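# Hang the white cup upside down on the cup stand

## Task

Put the white cup on a free peg of the cup stand with its opening facing down. When finished, no hand may still be in contact with it. The plates must still be in their rack, the blue cup must still be on the stand, and the pot must still be upright.

## Robot and tools

Robot: two arms, left_arm (on the +y side) and right_arm (on the -y side). Each ends in a sixteen-motor hand: a left hand on left_arm and a right hand on right_arm, mirror images of each other. Calibrated root positions in metres: left (-0.032, +0.344, +0.039), right (-0.041, -0.359, +0.011). There is a floor post behind the arms and a camera stand between and behind their bases. Do not strike either of them.

Frame: all positions, quaternions (wxyz) and offsets use the scene frame. Its origin is at table height, midway between the arms. +x points out over the table, +y toward the left arm, +z up. Each hand has a hand point near the palm, just beyond the index and middle knuckles. In the hand's own axes, +z runs along straight fingers toward the tips and +y points out of the palm face. On the right hand +x points away from the thumb; on the left hand it points toward the thumb. A rigid mast sticks out at the wrist on the palm side and can collide with things. Reported positions may be off by a few cm, and the right elbow sags under load, so you may need to command higher than where you want the hand.

Row layout: every row has exactly 48 numbers, each in [-1, 1], and covers both arms even if only one moves. Order: left dx, dy, dz, rx, ry, rz; then 16 left-hand motor goals; then left current_limit, speed; then the same 24 numbers for the right arm. Motor order per hand: index_mcp, index_abd, index_pip, index_dip, middle_mcp, middle_abd, middle_pip, middle_dip, ring_mcp, ring_abd, ring_pip, ring_dip, thumb_cmc, thumb_axl, thumb_mcp, thumb_ipl. The same order is used in hand_goal, hand_measured, hand_current_ma and hand_state.

Pose numbers: these are offsets, not poses. They count from the arm's current "Hand target" and run along the scene axes. 1.0 equals 0.6 m of translation or 180 degrees of rotation. rx, ry, rz form one rotation vector, turned about the Hand target's position. To request nothing new from an arm, send six zeros. Each call or action counts from the Hand target at its start, so sending the same offset again moves the arm further. Each clip turns the commanded orientation by at most 40 degrees from the measured one.

Hand numbers: each motor value places its hinge between its two stops. Going toward -1 curls fingers toward the palm and swings the thumb across in front of the palm. Values that leave each part straight: mcp +0.75, abd 0.00, pip +0.58, dip +0.70, thumb_cmc +0.71, thumb_axl +0.68, thumb_mcp +0.23, thumb_ipl +0.17. current_limit maps -1..+1 to 0..550 mA. speed sets hinge speed as (speed+1)/2 of 8.5 rad/s. They start at +0.4 and -0.6. A 0 in a hand column is a real goal. To leave a hand as it is, send back its hand_goal, hand_current_limit and hand_speed. A grip presses only where the goal lies past the object's surface. Any motor at 495 mA or more for 5 s shuts down for 10 s.

Tools:
- execute_actions(actions, cameras): actions is a list of actions. Each action is a list of 1 to 15 rows, one row per 1/30 s step, and the last row is held until step 15. All rows in an action are offsets from that action's starting Hand target. An empty list returns images and full state.
- move(target, speed, blend, blocking, cameras): target is one 48-number row or a list of up to 15 rows. Every row is an offset from the same starting Hand targets, not from the previous row. The hand points travel in straight lines, with a 10 s cap for the whole move. speed is in m/s, from 0.002 to 4.3, default 0.25; rotation is capped at twice that in rad/s. Give one speed or one per target. blend is a corner radius in m, default 0 (stop at each target). blocking=false returns after about 0.5 s while the move keeps running. Paths do not avoid obstacles or the other arm. Hand values in the first row are applied at the start; hand values in later rows are applied when that row is reached.
- wait(seconds 0-3600): lets time pass without new commands.
- stop(): brakes a move that is still running.
- zoom_image(camera, region [x0,y0,x1,y1] in pixels, at most 504x504): enlarges part of the latest image from cam_high, cam_low, cam_left_wrist or cam_right_wrist (each 672x504).
- read_manual(section="licences"): licence text only.
- finished_scene(): ends the scene for good.

Results: each arm reports end_effector_position (m) and end_effector_quat_wxyz, Hand target, joint positions, joint velocities, joint torques, temperatures, and hand readings. hand_state is one of moving, goal, blocked or overload. A move adds a "move:" line: the outcome (done, off_target, moving, held, fault) plus limits such as paced or held. done means the arm came to rest within 10 mm and 2 degrees of its target. It does not mean nothing was touched. Friction can leave an arm a few cm short. Resend the remaining gap as an offset, or send an all-zero execute_actions call to ask for the Hand target again. To stop pushing against something, command a target back past the hand point. Watch for MOTOR HOT, OVER-TEMPERATURE FAULT and HAND FAULT lines. After a HAND FAULT, the calls you had already queued in that reply are skipped.

Avoid: dropping or releasing objects that are still moving; fast contacts and hard presses; hands or arms pressing on each other, including closing one hand on the other's fingers; knocking over the pot; disturbing the plates or the blue cup; letting anything leave the table. Move slowly near contact. Settle the cup onto the peg before opening the hand, then move both hands clear of it. Objects may occasionally be nudged by outside pushes.

Each tool is called as a command line: name --argument value for each argument, lists and objects as JSON in quotes; but a table of rows of numbers goes row by row, as --pt "numbers of a row", without its own name.

## Session

execute_actions --actions '[]'

Scene clock: 0.00 s.
left_arm: end_effector_position=(+0.5755, +0.0747, +0.3579) hand_goal=(+0.754, +0.000, +0.576, +0.696, +0.754, +0.000, +0.576, +0.696, +0.754, +0.000, +0.576, +0.696, +0.714, +0.678, +0.226, +0.168) hand_measured=(+0.7535, -0.0008, +0.5770, +0.6958, +0.7535, +0.0007, +0.5770, +0.6958, +0.7523, -0.0008, +0.5770, +0.6958, +0.7129, +0.6777, +0.2252, +0.1681) hand_current_ma=(-8, -3, +5, +3, +11, +7, +3, -3, +1, +6, +0, +6, -6, -4, -5, +11) hand_state=(goal, goal, goal, goal, goal, goal, goal, goal, goal, goal, goal, goal, goal, goal, goal, goal) hand_current_limit=0.40 hand_speed=-0.60 end_effector_quat_wxyz=(+0.392, +0.596, +0.458, +0.531) | right_arm: end_effector_position=(+0.5397, -0.2084, +0.1678) hand_goal=(+0.754, +0.000, +0.576, +0.696, +0.754, +0.000, +0.576, +0.696, +0.754, +0.000, +0.576, +0.696, +0.714, +0.678, +0.226, +0.168) hand_measured=(+0.7523, +0.0007, +0.5770, +0.6958, +0.7535, +0.0007, +0.5770, +0.6958, +0.7535, -0.0008, +0.5770, +0.6971, +0.7142, +0.6777, +0.2262, +0.1672) hand_current_ma=(-8, +2, -1, +9, +14, -6, -3, +5, +16, +0, -4, +16, +13, -7, +6, +12) hand_state=(goal, goal, goal, goal, goal, goal, goal, goal, goal, goal, goal, goal, goal, goal, goal, goal) hand_current_limit=0.40 hand_speed=-0.60 end_effector_quat_wxyz=(-0.323, +0.946, -0.028, +0.007)
Joint positions: left_arm=[-0.585 1.675 1.014 0.507 -0.583 0.194] | right_arm=[0.177 1.932 1.822 -1.284 -0.638 1.87]
Joint velocities: within noise
Joint torques (N m): no reading
Motor temperatures (°C): left_arm=[29 32 29 30 30 30] | right_arm=[26 27 29 26 27 33]
Heat: left arm: hottest shoulder 32 °C; right arm: hottest wrist roll 33 °C.
Hand target: left_arm +0.5785, +0.0727, +0.3688; +0.400, +0.588, +0.457, +0.534 | right_arm +0.5463, -0.2072, +0.1748; -0.325, +0.945, -0.025, +0.017

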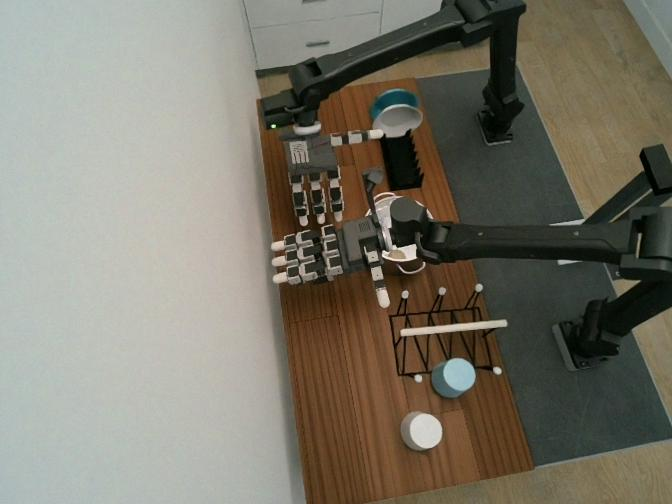

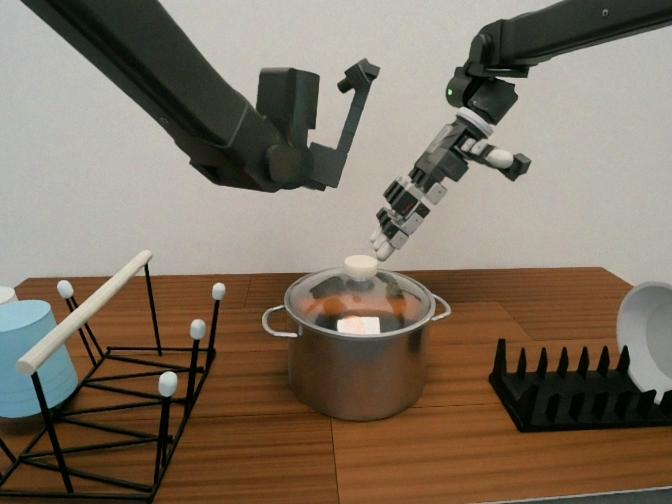

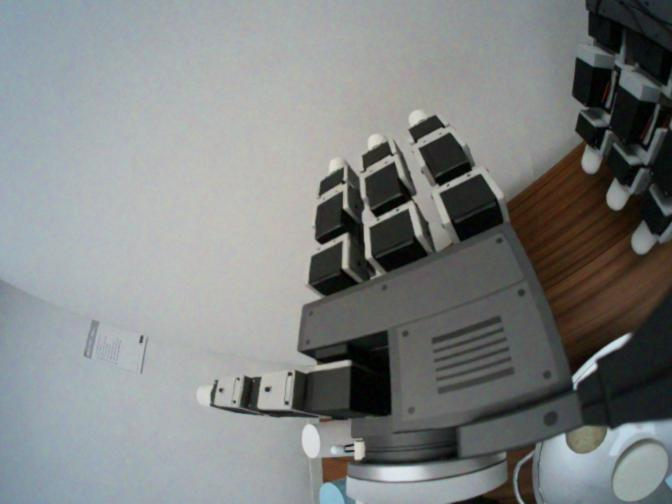

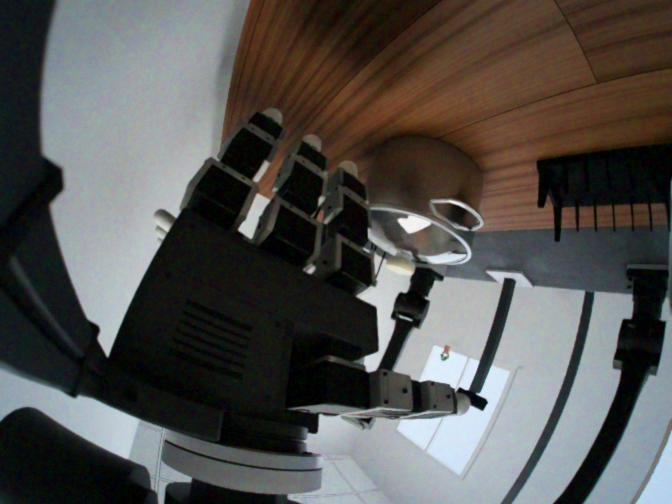

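zoom_image --camera "cam_high" --region '[360, 270, 540, 470]'

zoom_image --camera "cam_low" --region '[0, 230, 250, 504]'

Scaled by 2.520.

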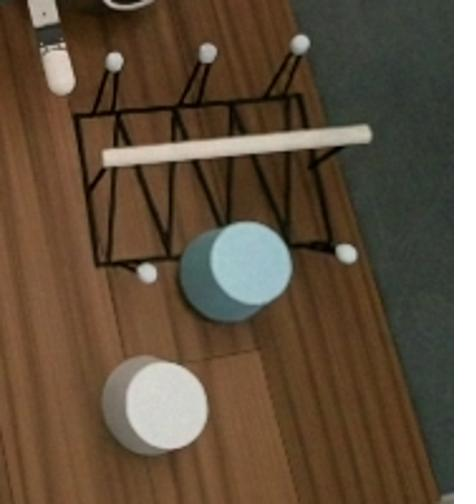

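Scaled by 1.839.

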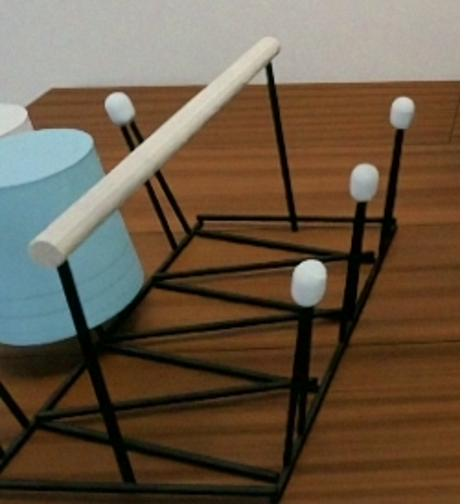

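move --target '[-0.214, 0.379, 0.135, -0.2386, 0.3057, 0.0697, 0.959, 0, -0.299, 0.406, 0.959, 0, -0.299, 0.406, 1.0, 0, 0.576, 0.696, -0.657, 0.677, 0.056, 0.168, 0.4, -0.6, 0,0,0,0,0,0, 0.754, 0, 0.576, 0.696, 0.754, 0, 0.576, 0.696, 0.754, 0, 0.576, 0.696, 0.714, 0.678, 0.226, 0.168, 0.4, -0.6]' --cameras '["all"]'

Scene clock: 375.20 s.
left_arm: end_effector_position=(+0.4448, +0.2972, +0.4266) hand_goal=(+0.960, +0.000, -0.298, +0.406, +0.960, +0.000, -0.298, +0.406, +1.000, +0.000, +0.576, +0.696, -0.656, +0.678, +0.056, +0.168) hand_measured=(+0.9826, +0.0139, -0.2750, +0.4117, +0.9790, +0.0124, -0.2789, +0.4117, +0.9995, +0.0124, +0.5770, +0.6971, -0.6534, +0.6809, +0.0500, +0.1672) hand_current_ma=(-1, -2, +14, +9, +7, +1, +5, -5, -2, +3, -2, +9, -8, -6, +1, +2) hand_state=(blocked, goal, blocked, goal, goal, goal, goal, goal, goal, goal, goal, goal, goal, goal, goal, goal) hand_current_limit=0.40 hand_speed=-0.60 end_effector_quat_wxyz=(+0.257, +0.541, +0.800, +0.047) | right_arm: end_effector_position=(+0.5397, -0.2084, +0.1678) hand_goal=(+0.754, +0.000, +0.576, +0.696, +0.754, +0.000, +0.576, +0.696, +0.754, +0.000, +0.576, +0.696, +0.714, +0.678, +0.226, +0.168) hand_measured=(+0.7474, -0.0008, +0.5770, +0.6958, +0.7474, +0.0007, +0.5770, +0.6958, +0.7474, -0.0008, +0.5770, +0.6958, +0.7104, +0.6777, +0.2242, +0.1672) hand_current_ma=(-4, -10, -9, +20, -5, -10, +13, +4, +9, +2, -1, +7, +2, -10, -12, +5) hand_state=(goal, goal, goal, goal, goal, goal, goal, goal, goal, goal, goal, goal, goal, goal, goal, goal) hand_current_limit=0.40 hand_speed=-0.60 end_effector_quat_wxyz=(-0.323, +0.946, -0.028, +0.007)
Joint positions: left_arm=[-0.214 1.146 1.347 -1.254 0.108 -0.608] | right_arm=[0.177 1.932 1.822 -1.284 -0.638 1.87]
Joint torques (N m): left_arm=[-0.73 -5.95 15.08 0.73 0.14 -0.1] | right_arm=[0.32 -14.56 8.65 0.27 -0.68 0.08]
Motor temperatures (°C): left_arm=[28 36 43 29 29 29] | right_arm=[26 34 37 26 28 30]
Heat: left arm: hottest elbow 43 °C; right arm: hottest elbow 37 °C.
Hand target: left_arm +0.4501, +0.3002, +0.4499; +0.272, +0.531, +0.801, +0.051 | right_arm +0.5463, -0.2072, +0.1748; -0.325, +0.945, -0.025, +0.017
Off the commanded pose: left_arm 0.024 m, 2 deg | right_arm 0.010 m, 1 deg.
move: off_target (left_arm)
cam_left_wrist: T_world_to_cam=[[-0.2791, -0.95969, 0.03299, 0.36923], [-0.90183, 0.27377, 0.3343, 0.1279], [-0.32986, 0.06355, -0.94189, 0.65013]] pos_world=[0.43285, 0.27802, 0.55741]

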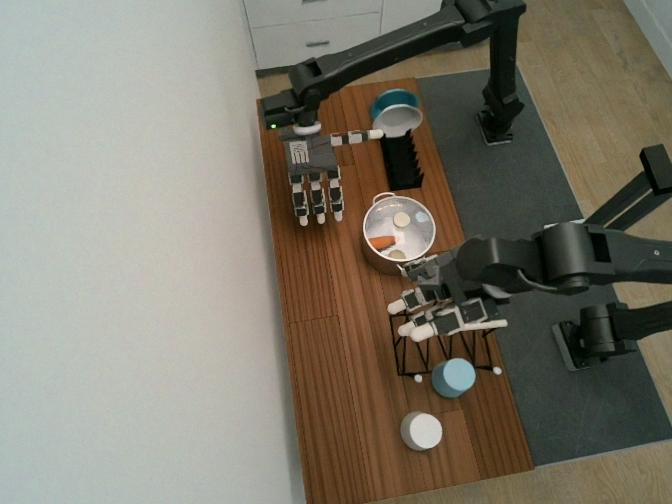

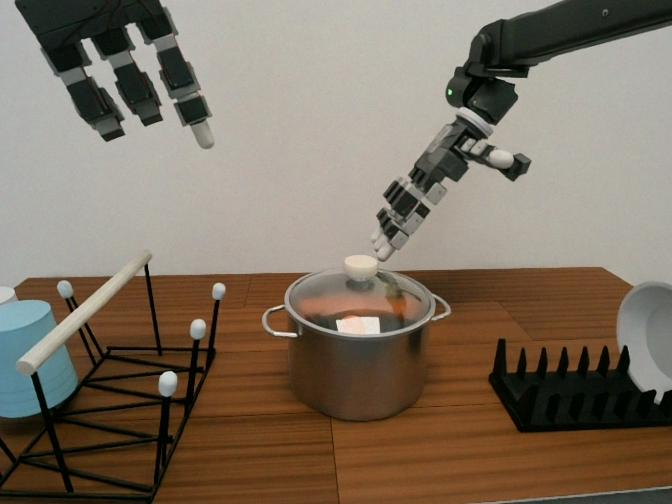

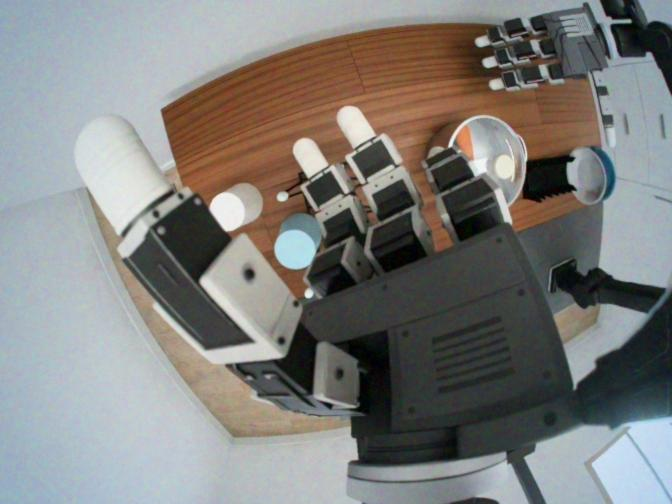

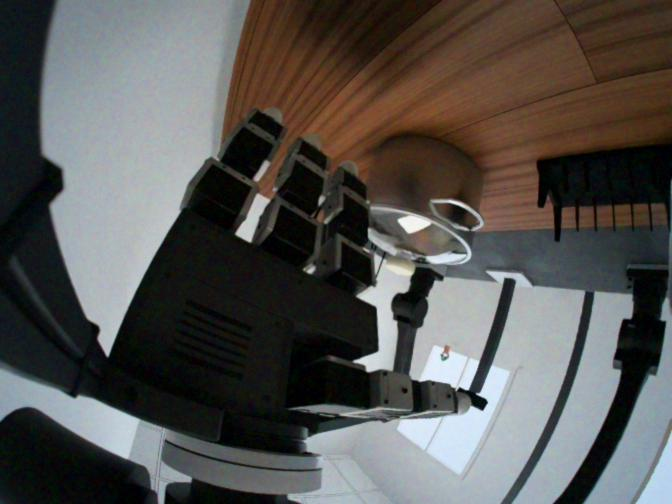

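move --target '[-0.067, 0.308, -0.27, -0.3705, 0.3209, 0.2988, 0.959, 0, -0.299, 0.406, 0.959, 0, -0.299, 0.406, 1.0, 0, 0.576, 0.696, -0.657, 0.677, 0.056, 0.168, 0.4, -0.6, 0,0,0,0,0,0, 0.754, 0, 0.576, 0.696, 0.754, 0, 0.576, 0.696, 0.754, 0, 0.576, 0.696, 0.714, 0.678, 0.226, 0.168, 0.4, -0.6]' --cameras '["all"]'

Scene clock: 394.77 s.
left_arm: end_effector_position=(+0.4040, +0.4793, +0.2799) hand_goal=(+0.960, +0.000, -0.298, +0.406, +0.960, +0.000, -0.298, +0.406, +1.000, +0.000, +0.576, +0.696, -0.656, +0.678, +0.056, +0.168) hand_measured=(+0.9380, +0.0139, -0.2956, +0.4117, +0.9416, +0.0124, -0.2981, +0.4117, +0.9742, +0.0124, +0.5693, +0.6881, -0.6509, +0.6809, +0.0490, +0.1672) hand_current_ma=(-14, -6, +8, +10, +5, +7, +5, -8, -11, +6, -7, +5, -10, -4, +3, +10) hand_state=(blocked, goal, goal, goal, goal, goal, goal, goal, blocked, goal, goal, goal, goal, goal, goal, goal) hand_current_limit=0.40 hand_speed=-0.60 end_effector_quat_wxyz=(+0.108, -0.136, +0.868, -0.465) | right_arm: end_effector_position=(+0.5397, -0.2084, +0.1678) hand_goal=(+0.754, +0.000, +0.576, +0.696, +0.754, +0.000, +0.576, +0.696, +0.754, +0.000, +0.576, +0.696, +0.714, +0.678, +0.226, +0.168) hand_measured=(+0.7474, +0.0007, +0.5757, +0.6958, +0.7474, +0.0007, +0.5770, +0.6971, +0.7474, +0.0007, +0.5770, +0.6958, +0.7104, +0.6777, +0.2242, +0.1672) hand_current_ma=(-5, -11, +13, +6, +6, -9, +5, -3, +0, -4, -1, -1, +7, +0, +1, +12) hand_state=(goal, goal, goal, goal, goal, goal, goal, goal, goal, goal, goal, goal, goal, goal, goal, goal) hand_current_limit=0.40 hand_speed=-0.60 end_effector_quat_wxyz=(-0.323, +0.946, -0.028, +0.007)
Joint positions: left_arm=[0.496 1.62 1.554 -1.7 0.983 -1.264] | right_arm=[0.177 1.932 1.822 -1.284 -0.638 1.87]
Joint torques (N m): left_arm=[-1.03 -10.81 12.3 -0.91 0.99 -0.12] | right_arm=[0.15 -14.1 8.64 0.2 -0.67 0.08]
Heat: left arm: hottest elbow 44 °C; right arm: hottest elbow 37 °C.
Hand target: left_arm +0.4099, +0.4850, +0.2879; +0.066, -0.113, +0.859, -0.496 | right_arm +0.5463, -0.2072, +0.1748; -0.325, +0.945, -0.025, +0.017
Off the commanded pose: left_arm 0.011 m, 7 deg | right_arm 0.010 m, 1 deg.
joint sent to its limit (left arm) — joint 4 (wrist pitch), lower limit. The joint targets are off in orientation, not in position.
move: off_target (left_arm)
cam_left_wrist: T_world_to_cam=[[0.83361, -0.09143, 0.54473, -0.47137], [-0.52353, 0.18361, 0.83199, -0.15865], [-0.17609, -0.97874, 0.10519, 0.6314]] pos_world=[0.42107, 0.60401, 0.32235]

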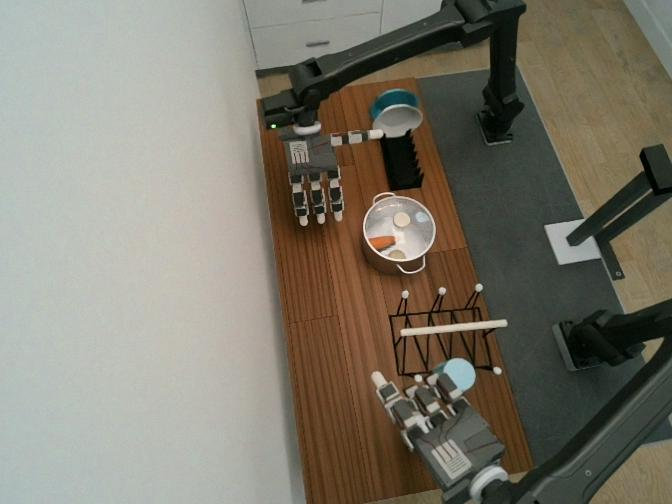

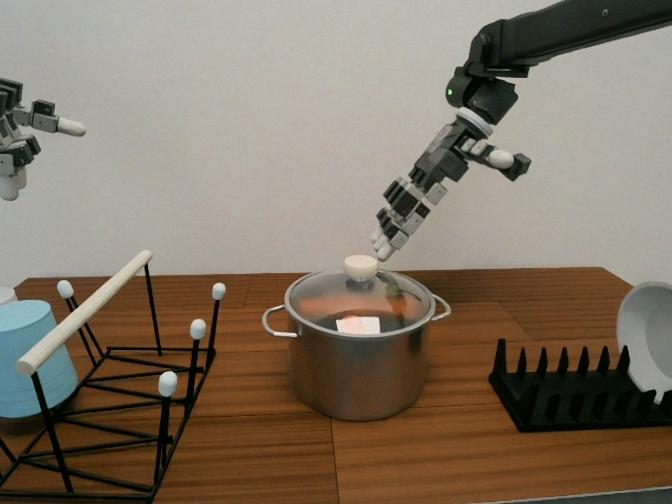

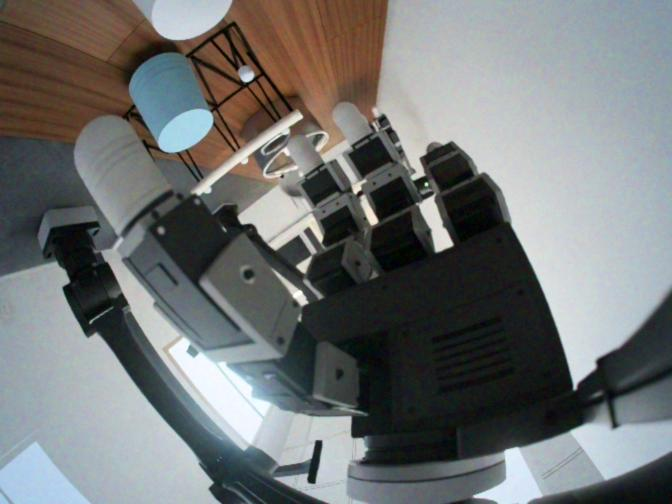

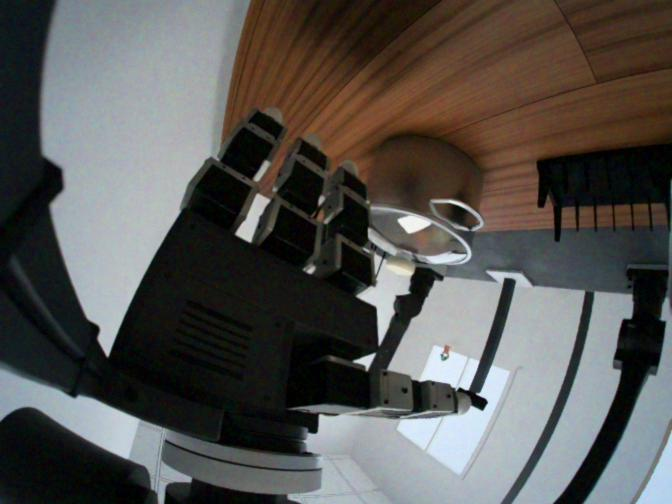

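move --target '[0.0, 0.0, -0.133, 0.0262, 0.0094, 0.0386, 0.959, 0, -0.299, 0.406, 0.959, 0, -0.299, 0.406, 1.0, 0, 0.576, 0.696, -0.657, 0.677, 0.056, 0.168, 0.4, -0.6, 0,0,0,0,0,0, 0.754, 0, 0.576, 0.696, 0.754, 0, 0.576, 0.696, 0.754, 0, 0.576, 0.696, 0.714, 0.678, 0.226, 0.168, 0.4, -0.6]' --cameras '["cam_high", "cam_left_wrist"]'

Scene clock: 419.07 s.
left_arm: end_effector_position=(+0.4073, +0.4874, +0.2093) hand_goal=(+0.960, +0.000, -0.298, +0.406, +0.960, +0.000, -0.298, +0.406, +1.000, +0.000, +0.576, +0.696, -0.656, +0.678, +0.056, +0.168) hand_measured=(+0.9380, +0.0109, -0.2956, +0.4117, +0.9416, +0.0095, -0.2968, +0.4117, +0.9717, +0.0124, +0.5693, +0.6881, -0.6509, +0.6809, +0.0500, +0.1681) hand_current_ma=(-11, -3, +10, +2, +0, +10, +1, -3, -10, +5, -2, +7, -8, -3, -2, +8) hand_state=(blocked, goal, goal, goal, goal, goal, goal, goal, blocked, goal, goal, goal, goal, goal, goal, goal) hand_current_limit=0.40 hand_speed=-0.60 end_effector_quat_wxyz=(+0.089, -0.168, +0.870, -0.455) | right_arm: end_effector_position=(+0.5397, -0.2084, +0.1678) hand_goal=(+0.754, +0.000, +0.576, +0.696, +0.754, +0.000, +0.576, +0.696, +0.754, +0.000, +0.576, +0.696, +0.714, +0.678, +0.226, +0.168) hand_measured=(+0.7474, -0.0008, +0.5770, +0.6958, +0.7462, +0.0007, +0.5770, +0.6958, +0.7474, +0.0007, +0.5770, +0.6958, +0.7104, +0.6767, +0.2242, +0.1681) hand_current_ma=(-9, +1, +2, +4, +10, +3, +6, -3, +14, -1, -5, +9, +3, -3, -7, +13) hand_state=(goal, goal, goal, goal, goal, goal, goal, goal, goal, goal, goal, goal, goal, goal, goal, goal) hand_current_limit=0.40 hand_speed=-0.60 end_effector_quat_wxyz=(-0.323, +0.946, -0.028, +0.007)
Joint positions: left_arm=[0.496 1.676 1.443 -1.519 0.952 -1.346] | right_arm=[0.177 1.932 1.822 -1.284 -0.638 1.87]
Joint torques (N m): left_arm=[-2.14 -12.16 9.11 0.03 0.76 -0.11] | right_arm=[-0.03 -14.15 8.54 0.17 -0.71 0.09]
Heat: left arm: hottest elbow 45 °C; right arm: hottest elbow 37 °C.
Hand target: left_arm +0.4099, +0.4851, +0.2081; +0.088, -0.169, +0.871, -0.453 | right_arm +0.5463, -0.2072, +0.1748; -0.325, +0.945, -0.025, +0.017
Off the commanded pose: left_arm 0.004 m, 0 deg | right_arm 0.010 m, 1 deg.
move: done
cam_left_wrist: T_world_to_cam=[[0.8713, -0.06155, 0.48687, -0.45274], [-0.47326, 0.15708, 0.86681, -0.11446], [-0.12983, -0.98567, 0.10773, 0.63128]] pos_world=[0.42227, 0.61234, 0.25163]

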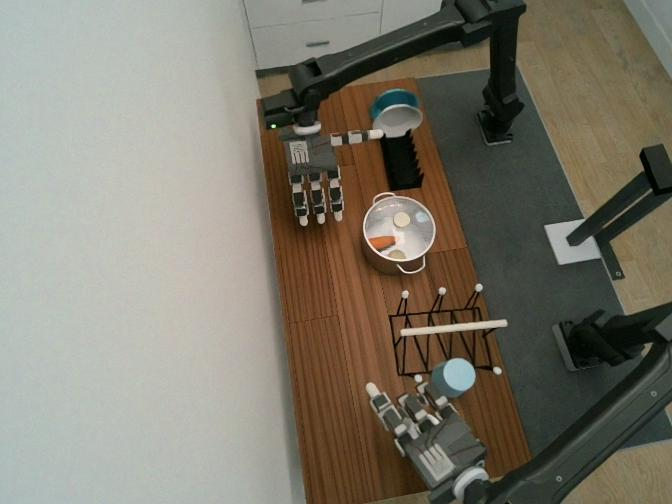

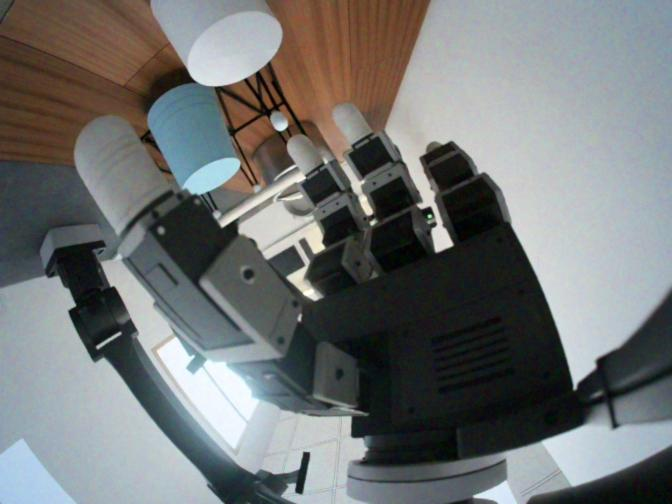

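zoom_image --camera "cam_left_wrist" --region '[60, 0, 400, 240]'

zoom_image --camera "cam_high" --region '[350, 350, 500, 480]'

Scaled by 1.482 from the camera's image (finer frame: 960x720).

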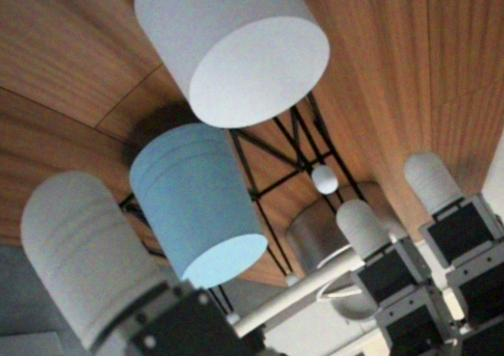

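Scaled by 3.360.

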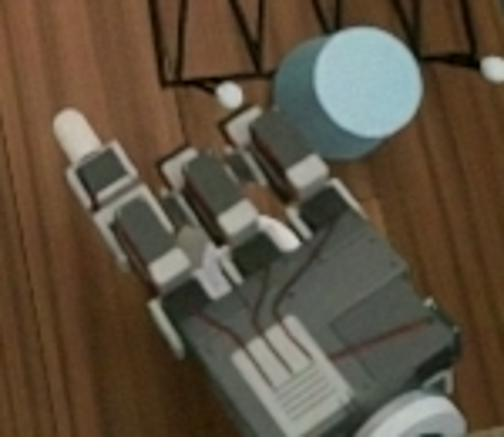

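move --target '[0.0, 0.1, 0, 0, 0, 0, 0.959, 0, -0.299, 0.406, 0.959, 0, -0.299, 0.406, 1.0, 0, 0.576, 0.696, -0.657, 0.677, 0.056, 0.168, 0.4, -0.6, 0,0,0,0,0,0, 0.754, 0, 0.576, 0.696, 0.754, 0, 0.576, 0.696, 0.754, 0, 0.576, 0.696, 0.714, 0.678, 0.226, 0.168, 0.4, -0.6]' --cameras '["cam_high", "cam_left_wrist"]'

zoom_image --camera "cam_left_wrist" --region '[60, 0, 400, 240]'

zoom_image --camera "cam_high" --region '[350, 330, 500, 480]'

Scene clock: 477.60 s.
left_arm: end_effector_position=(+0.3979, +0.5403, +0.2020) hand_goal=(+0.960, +0.000, -0.298, +0.406, +0.960, +0.000, -0.298, +0.406, +1.000, +0.000, +0.576, +0.696, -0.656, +0.678, +0.056, +0.168) hand_measured=(+0.9368, +0.0109, -0.2956, +0.4117, +0.9404, +0.0080, -0.2981, +0.4117, +0.9705, -0.0008, +0.5693, +0.6881, -0.6509, +0.6809, +0.0500, +0.1681) hand_current_ma=(-12, -2, +8, +9, +1, +5, +5, -4, -7, +5, -4, +8, -8, -6, +0, +4) hand_state=(blocked, goal, goal, goal, goal, goal, goal, goal, blocked, goal, goal, goal, goal, goal, goal, goal) hand_current_limit=0.40 hand_speed=-0.60 end_effector_quat_wxyz=(+0.081, -0.181, +0.867, -0.456) | right_arm: end_effector_position=(+0.5397, -0.2084, +0.1678) hand_goal=(+0.754, +0.000, +0.576, +0.696, +0.754, +0.000, +0.576, +0.696, +0.754, +0.000, +0.576, +0.696, +0.714, +0.678, +0.226, +0.168) hand_measured=(+0.7474, +0.0007, +0.5770, +0.6958, +0.7474, +0.0007, +0.5770, +0.6958, +0.7474, -0.0008, +0.5770, +0.6958, +0.7104, +0.6777, +0.2242, +0.1672) hand_current_ma=(-4, +3, +5, +12, +4, -6, +20, -19, +8, +5, -3, +1, +1, -7, +11, +8) hand_state=(goal, goal, goal, goal, goal, goal, goal, goal, goal, goal, goal, goal, goal, goal, goal, goal) hand_current_limit=0.40 hand_speed=-0.60 end_effector_quat_wxyz=(-0.323, +0.946, -0.028, +0.007)
Joint positions: left_arm=[0.596 1.767 1.535 -1.658 0.927 -1.21] | right_arm=[0.177 1.932 1.822 -1.284 -0.638 1.87]
Joint torques (N m): left_arm=[-2.02 -12.04 12.38 -1.26 0.74 0.11] | right_arm=[0.03 -13.98 8.61 0.17 -0.66 0.05]
Heat: left arm: hottest elbow 39 °C; right arm: hottest elbow 37 °C.
Hand target: left_arm +0.4098, +0.5450, +0.2081; +0.088, -0.169, +0.871, -0.453 | right_arm +0.5463, -0.2072, +0.1748; -0.325, +0.945, -0.025, +0.017
Off the commanded pose: left_arm 0.014 m, 2 deg | right_arm 0.010 m, 1 deg.
move: off_target (left_arm)
cam_left_wrist: T_world_to_cam=[[0.88384, -0.04263, 0.46584, -0.44882], [-0.45432, 0.15897, 0.87654, -0.13145], [-0.11142, -0.98636, 0.12114, 0.67333]] pos_world=[0.41199, 0.66591, 0.24273]

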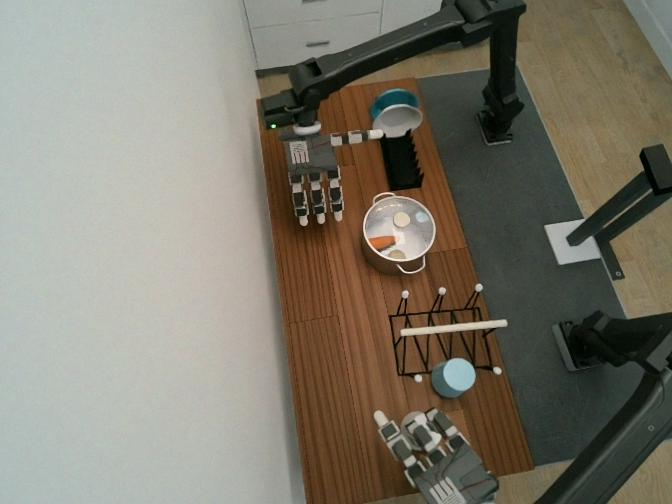

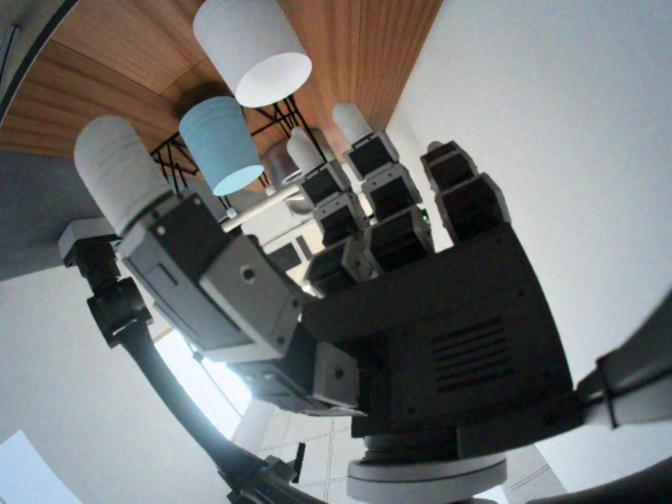

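Scaled by 1.482 from the camera's image (finer frame: 960x720).

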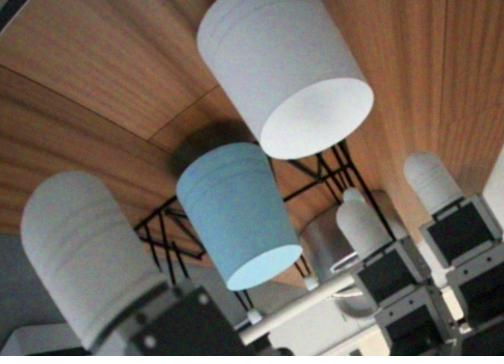

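Scaled by 3.360.

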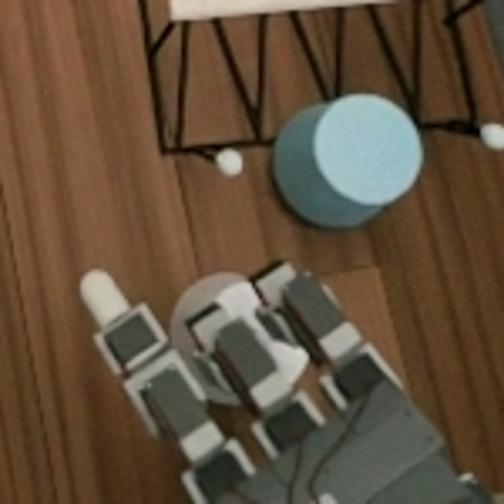

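move --target '[0.0187, -0.1067, -0.0133, 0, 0, 0.0444, 0.959, 0, -0.299, 0.406, 0.959, 0, -0.299, 0.406, 1.0, 0, 0.576, 0.696, -0.614, 0.677, 0.056, 0.168, 0.4, -0.6, 0,0,0,0,0,0, 0.754, 0, 0.576, 0.696, 0.754, 0, 0.576, 0.696, 0.754, 0, 0.576, 0.696, 0.714, 0.678, 0.226, 0.168, 0.4, -0.6]' --cameras '["cam_high", "cam_left_wrist"]'

zoom_image --camera "cam_left_wrist" --region '[60, 0, 400, 240]'

zoom_image --camera "cam_high" --region '[350, 330, 500, 480]'

Scene clock: 544.50 s.
left_arm: end_effector_position=(+0.4220, +0.4802, +0.1957) hand_goal=(+0.960, +0.000, -0.298, +0.406, +0.960, +0.000, -0.298, +0.406, +1.000, +0.000, +0.576, +0.696, -0.614, +0.678, +0.056, +0.168) hand_measured=(+0.9380, +0.0139, -0.2956, +0.4117, +0.9404, +0.0109, -0.2981, +0.4117, +0.9717, +0.0139, +0.5680, +0.6869, -0.6132, +0.6777, +0.0500, +0.1672) hand_current_ma=(-17, -3, +11, +12, +1, +8, +5, -2, -11, +6, +0, +3, -8, +1, +2, +7) hand_state=(blocked, goal, goal, goal, goal, goal, goal, goal, blocked, goal, goal, goal, goal, goal, goal, goal) hand_current_limit=0.40 hand_speed=-0.60 end_effector_quat_wxyz=(+0.113, -0.227, +0.857, -0.449) | right_arm: end_effector_position=(+0.5397, -0.2084, +0.1678) hand_goal=(+0.754, +0.000, +0.576, +0.696, +0.754, +0.000, +0.576, +0.696, +0.754, +0.000, +0.576, +0.696, +0.714, +0.678, +0.226, +0.168) hand_measured=(+0.7474, -0.0008, +0.5770, +0.6958, +0.7462, -0.0008, +0.5770, +0.6958, +0.7474, +0.0007, +0.5782, +0.6958, +0.7092, +0.6777, +0.2242, +0.1681) hand_current_ma=(-4, -4, +9, +9, +0, -17, -10, -2, +18, -13, -6, +9, +9, -7, +1, +6) hand_state=(goal, goal, goal, goal, goal, goal, goal, goal, goal, goal, goal, goal, goal, goal, goal, goal) hand_current_limit=0.40 hand_speed=-0.60 end_effector_quat_wxyz=(-0.323, +0.946, -0.028, +0.007)
Joint positions: left_arm=[0.476 1.646 1.371 -1.277 0.963 -1.606] | right_arm=[0.177 1.932 1.822 -1.284 -0.638 1.87]
Joint torques (N m): left_arm=[-1.26 -13.27 8.81 0.47 0.73 -0.15] | right_arm=[0.09 -14.1 8.54 0.17 -0.65 0.08]
Heat: left arm: hottest elbow 45 °C; right arm: hottest elbow 38 °C.
Hand target: left_arm +0.4211, +0.4810, +0.2000; +0.119, -0.229, +0.857, -0.446 | right_arm +0.5463, -0.2072, +0.1748; -0.325, +0.945, -0.025, +0.017
Off the commanded pose: left_arm 0.005 m, 1 deg | right_arm 0.010 m, 1 deg.
move: done
cam_left_wrist: T_world_to_cam=[[0.87725, 0.05427, 0.47695, -0.51563], [-0.48003, 0.10028, 0.8715, -0.06543], [-0.00054, -0.99348, 0.11403, 0.57545]] pos_world=[0.42124, 0.60624, 0.23733]

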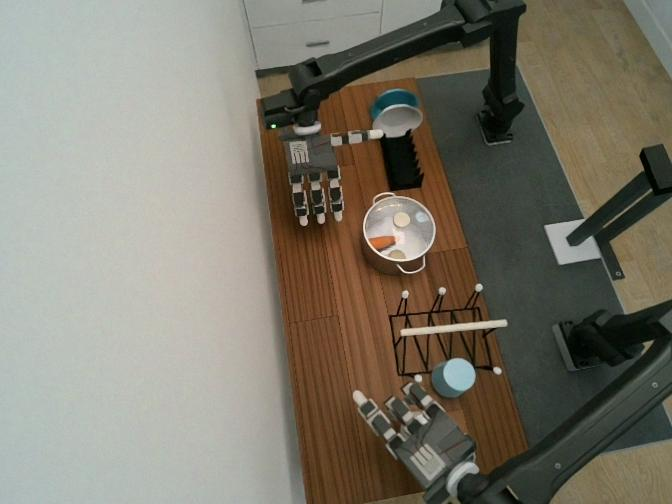

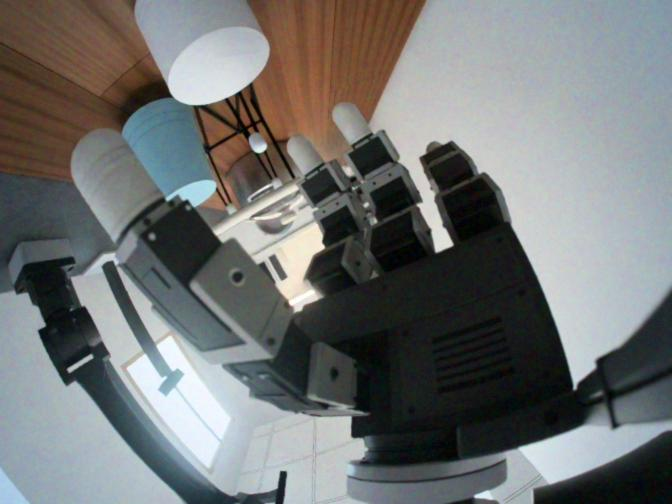

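Scaled by 1.482 from the camera's image (finer frame: 960x720).

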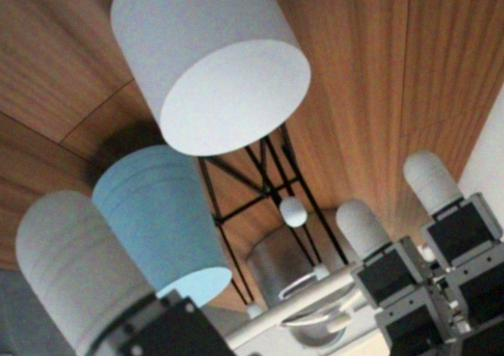

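Scaled by 3.360.

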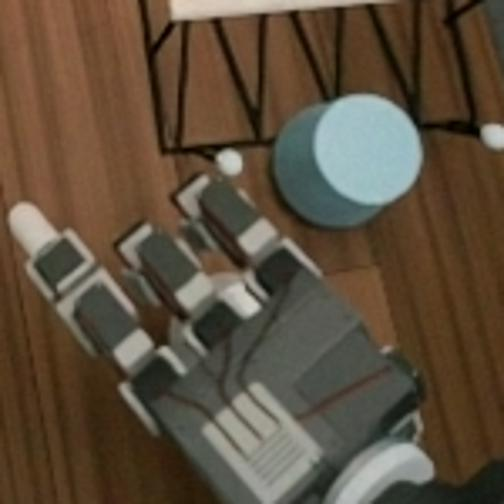

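move --target '[0, 0, -0.1167, 0, 0, 0, 0.959, 0, -0.299, 0.406, 0.959, 0, -0.299, 0.406, 1.0, 0, 0.576, 0.696, -0.614, 0.677, 0.056, 0.168, 0.4, -0.6, 0,0,0,0,0,0, 0.754, 0, 0.576, 0.696, 0.754, 0, 0.576, 0.696, 0.754, 0, 0.576, 0.696, 0.714, 0.678, 0.226, 0.168, 0.4, -0.6]' --speed 0.12 --cameras '["cam_high", "cam_left_wrist"]'

zoom_image --camera "cam_left_wrist" --region '[60, 0, 400, 240]'

zoom_image --camera "cam_high" --region '[350, 330, 500, 480]'

Scene clock: 568.30 s.
left_arm: end_effector_position=(+0.4206, +0.4797, +0.1356) hand_goal=(+0.960, +0.000, -0.298, +0.406, +0.960, +0.000, -0.298, +0.406, +1.000, +0.000, +0.576, +0.696, -0.614, +0.678, +0.056, +0.168) hand_measured=(+0.9368, +0.0139, -0.2956, +0.4117, +0.9404, +0.0109, -0.2981, +0.4117, +0.9705, +0.0124, +0.5680, +0.6881, -0.6132, +0.6777, +0.0500, +0.1681) hand_current_ma=(-11, -4, +6, +10, +6, +7, +0, -4, -6, +8, -3, +8, -8, -7, -3, +8) hand_state=(blocked, goal, goal, goal, goal, goal, goal, goal, blocked, goal, goal, goal, goal, goal, goal, goal) hand_current_limit=0.40 hand_speed=-0.60 end_effector_quat_wxyz=(+0.122, -0.223, +0.858, -0.447) | right_arm: end_effector_position=(+0.5397, -0.2084, +0.1678) hand_goal=(+0.754, +0.000, +0.576, +0.696, +0.754, +0.000, +0.576, +0.696, +0.754, +0.000, +0.576, +0.696, +0.714, +0.678, +0.226, +0.168) hand_measured=(+0.7474, +0.0007, +0.5770, +0.6958, +0.7474, +0.0007, +0.5770, +0.6958, +0.7474, -0.0008, +0.5770, +0.6958, +0.7104, +0.6777, +0.2252, +0.1681) hand_current_ma=(-5, -4, +8, -2, +11, -16, +9, +6, +12, +5, -2, +14, -4, -3, -3, +11) hand_state=(goal, goal, goal, goal, goal, goal, goal, goal, goal, goal, goal, goal, goal, goal, goal, goal) hand_current_limit=0.40 hand_speed=-0.60 end_effector_quat_wxyz=(-0.323, +0.946, -0.028, +0.007)
Joint positions: left_arm=[0.476 1.684 1.252 -1.1 0.962 -1.606] | right_arm=[0.177 1.932 1.822 -1.284 -0.638 1.87]
Joint torques (N m): left_arm=[-1.32 -11.34 8.64 0.58 0.77 -0.14] | right_arm=[0.21 -14.04 8.72 0.34 -0.61 0.07]
Heat: left arm: hottest elbow 41 °C; right arm: hottest elbow 38 °C.
Hand target: left_arm +0.4210, +0.4810, +0.1300; +0.119, -0.229, +0.857, -0.446 | right_arm +0.5463, -0.2072, +0.1748; -0.325, +0.945, -0.025, +0.017
Off the commanded pose: left_arm 0.006 m, 1 deg | right_arm 0.010 m, 1 deg.
move: done
cam_left_wrist: T_world_to_cam=[[0.86852, 0.04923, 0.49319, -0.48181], [-0.49564, 0.09012, 0.86384, -0.00119], [-0.00192, -0.99471, 0.10267, 0.58454]] pos_world=[0.41899, 0.60528, 0.17864]

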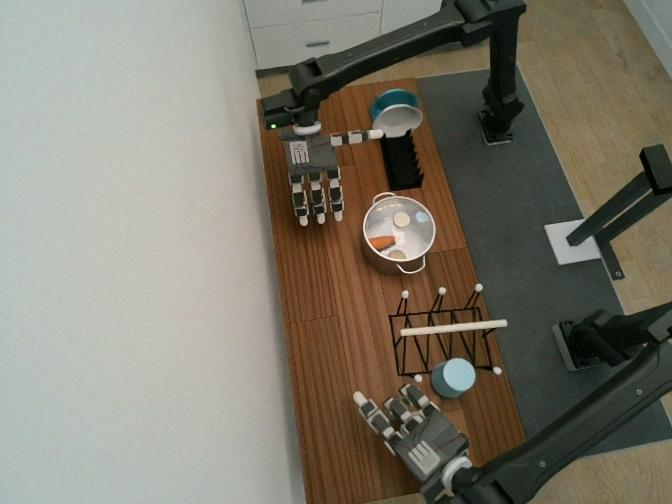

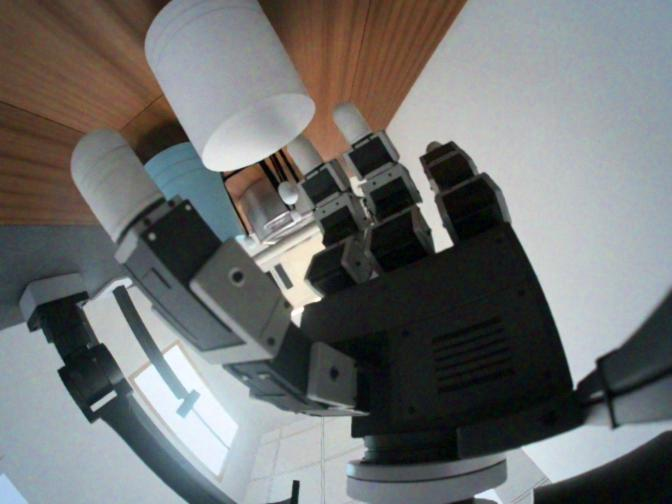

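Scaled by 1.482 from the camera's image (finer frame: 960x720).

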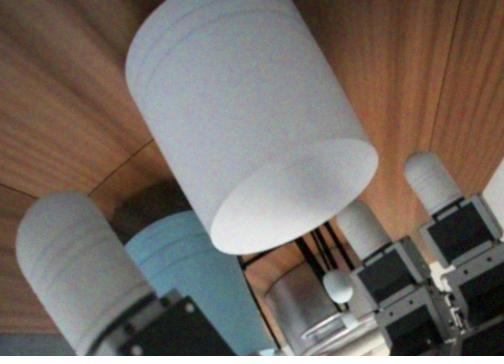

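Scaled by 3.360.

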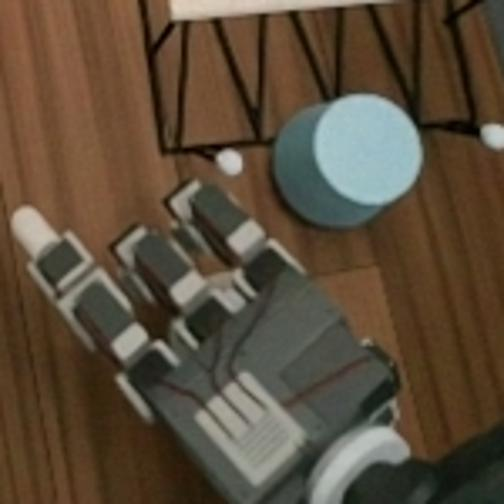

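move --target '[0, 0, -0.0783, 0, 0, 0, 0.959, 0, -0.299, 0.406, 0.959, 0, -0.299, 0.406, 1.0, 0, 0.576, 0.696, -0.614, 0.677, 0.056, 0.168, 0.4, -0.6, 0,0,0,0,0,0, 0.754, 0, 0.576, 0.696, 0.754, 0, 0.576, 0.696, 0.754, 0, 0.576, 0.696, 0.714, 0.678, 0.226, 0.168, 0.4, -0.6]' --speed 0.1 --cameras '["cam_high", "cam_low", "cam_left_wrist"]'

zoom_image --camera "cam_left_wrist" --region '[60, 0, 480, 300]'

zoom_image --camera "cam_high" --region '[350, 330, 500, 480]'

Scene clock: 583.27 s.
left_arm: end_effector_position=(+0.4213, +0.4800, +0.0891) hand_goal=(+0.960, +0.000, -0.298, +0.406, +0.960, +0.000, -0.298, +0.406, +1.000, +0.000, +0.576, +0.696, -0.614, +0.678, +0.056, +0.168) hand_measured=(+0.9368, +0.0139, -0.2943, +0.4104, +0.9404, +0.0109, -0.2981, +0.4117, +0.9705, +0.0124, +0.5693, +0.6881, -0.6132, +0.6777, +0.0490, +0.1672) hand_current_ma=(-14, -4, +0, +10, -2, +6, +3, -8, -5, +11, -3, +7, -8, -6, +0, +10) hand_state=(blocked, goal, goal, goal, goal, goal, goal, goal, blocked, goal, goal, goal, goal, goal, goal, goal) hand_current_limit=0.40 hand_speed=-0.60 end_effector_quat_wxyz=(+0.122, -0.222, +0.858, -0.446) | right_arm: end_effector_position=(+0.5397, -0.2084, +0.1678) hand_goal=(+0.754, +0.000, +0.576, +0.696, +0.754, +0.000, +0.576, +0.696, +0.754, +0.000, +0.576, +0.696, +0.714, +0.678, +0.226, +0.168) hand_measured=(+0.7474, -0.0008, +0.5770, +0.6958, +0.7462, -0.0008, +0.5770, +0.6958, +0.7474, -0.0008, +0.5770, +0.6958, +0.7104, +0.6767, +0.2252, +0.1681) hand_current_ma=(+3, -4, +8, +15, +1, +0, +3, -3, +21, -9, +4, +1, +2, -1, +0, +2) hand_state=(goal, goal, goal, goal, goal, goal, goal, goal, goal, goal, goal, goal, goal, goal, goal, goal) hand_current_limit=0.40 hand_speed=-0.60 end_effector_quat_wxyz=(-0.323, +0.946, -0.028, +0.007)
Joint positions: left_arm=[0.476 1.743 1.194 -0.982 0.962 -1.606] | right_arm=[0.177 1.932 1.822 -1.284 -0.638 1.87]
Joint torques (N m): left_arm=[-1.32 -11.52 8.09 0.61 0.76 -0.14] | right_arm=[0.32 -13.8 8.58 0.28 -0.69 0.08]
Heat: left arm: hottest elbow 40 °C; right arm: hottest elbow 38 °C.
Hand target: left_arm +0.4211, +0.4811, +0.0832; +0.119, -0.229, +0.857, -0.446 | right_arm +0.5463, -0.2072, +0.1748; -0.325, +0.945, -0.025, +0.017
Off the commanded pose: left_arm 0.006 m, 1 deg | right_arm 0.010 m, 1 deg.
move: done
cam_left_wrist: T_world_to_cam=[[0.86803, 0.04898, 0.49409, -0.45922], [-0.49651, 0.08969, 0.86338, 0.03984], [-0.00203, -0.99477, 0.10217, 0.58985]] pos_world=[0.4196, 0.60568, 0.13224]

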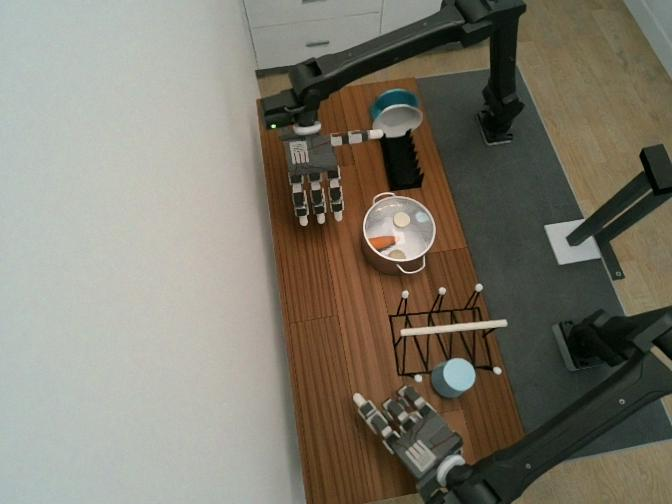

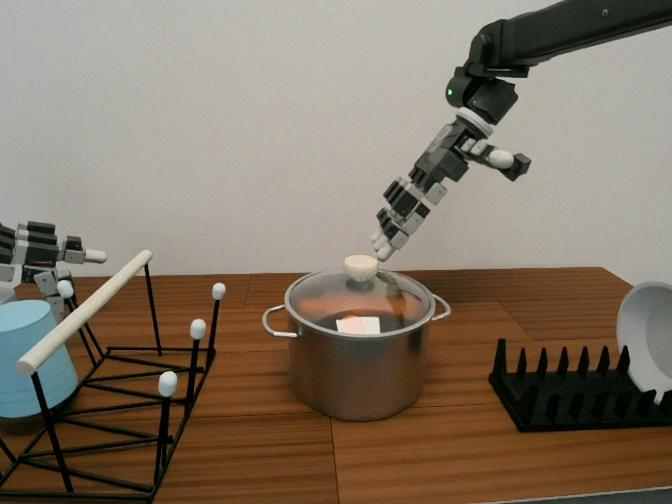

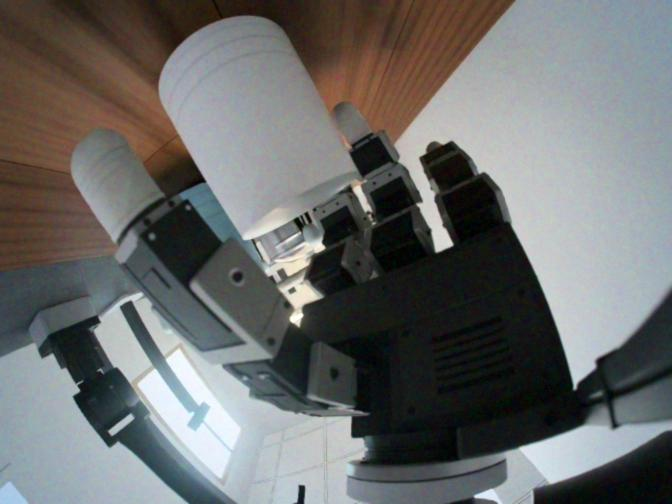

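Scaled by 1.200 from the camera's image (finer frame: 960x720).

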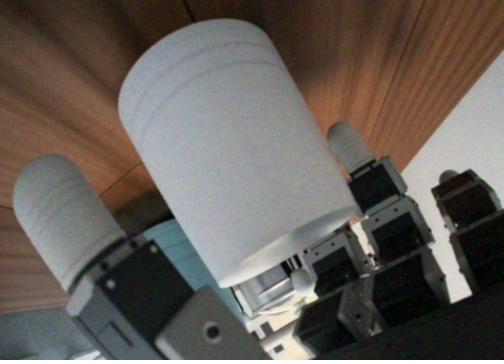

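Scaled by 3.360.

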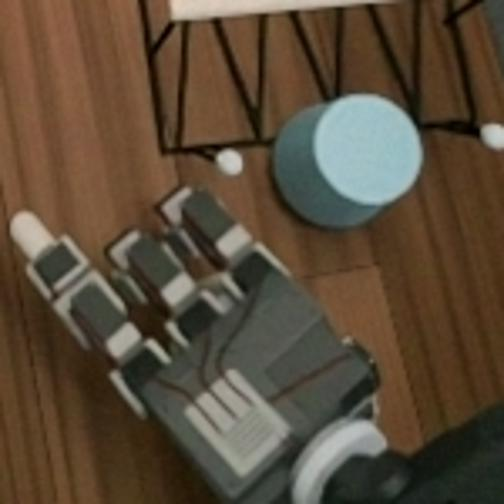

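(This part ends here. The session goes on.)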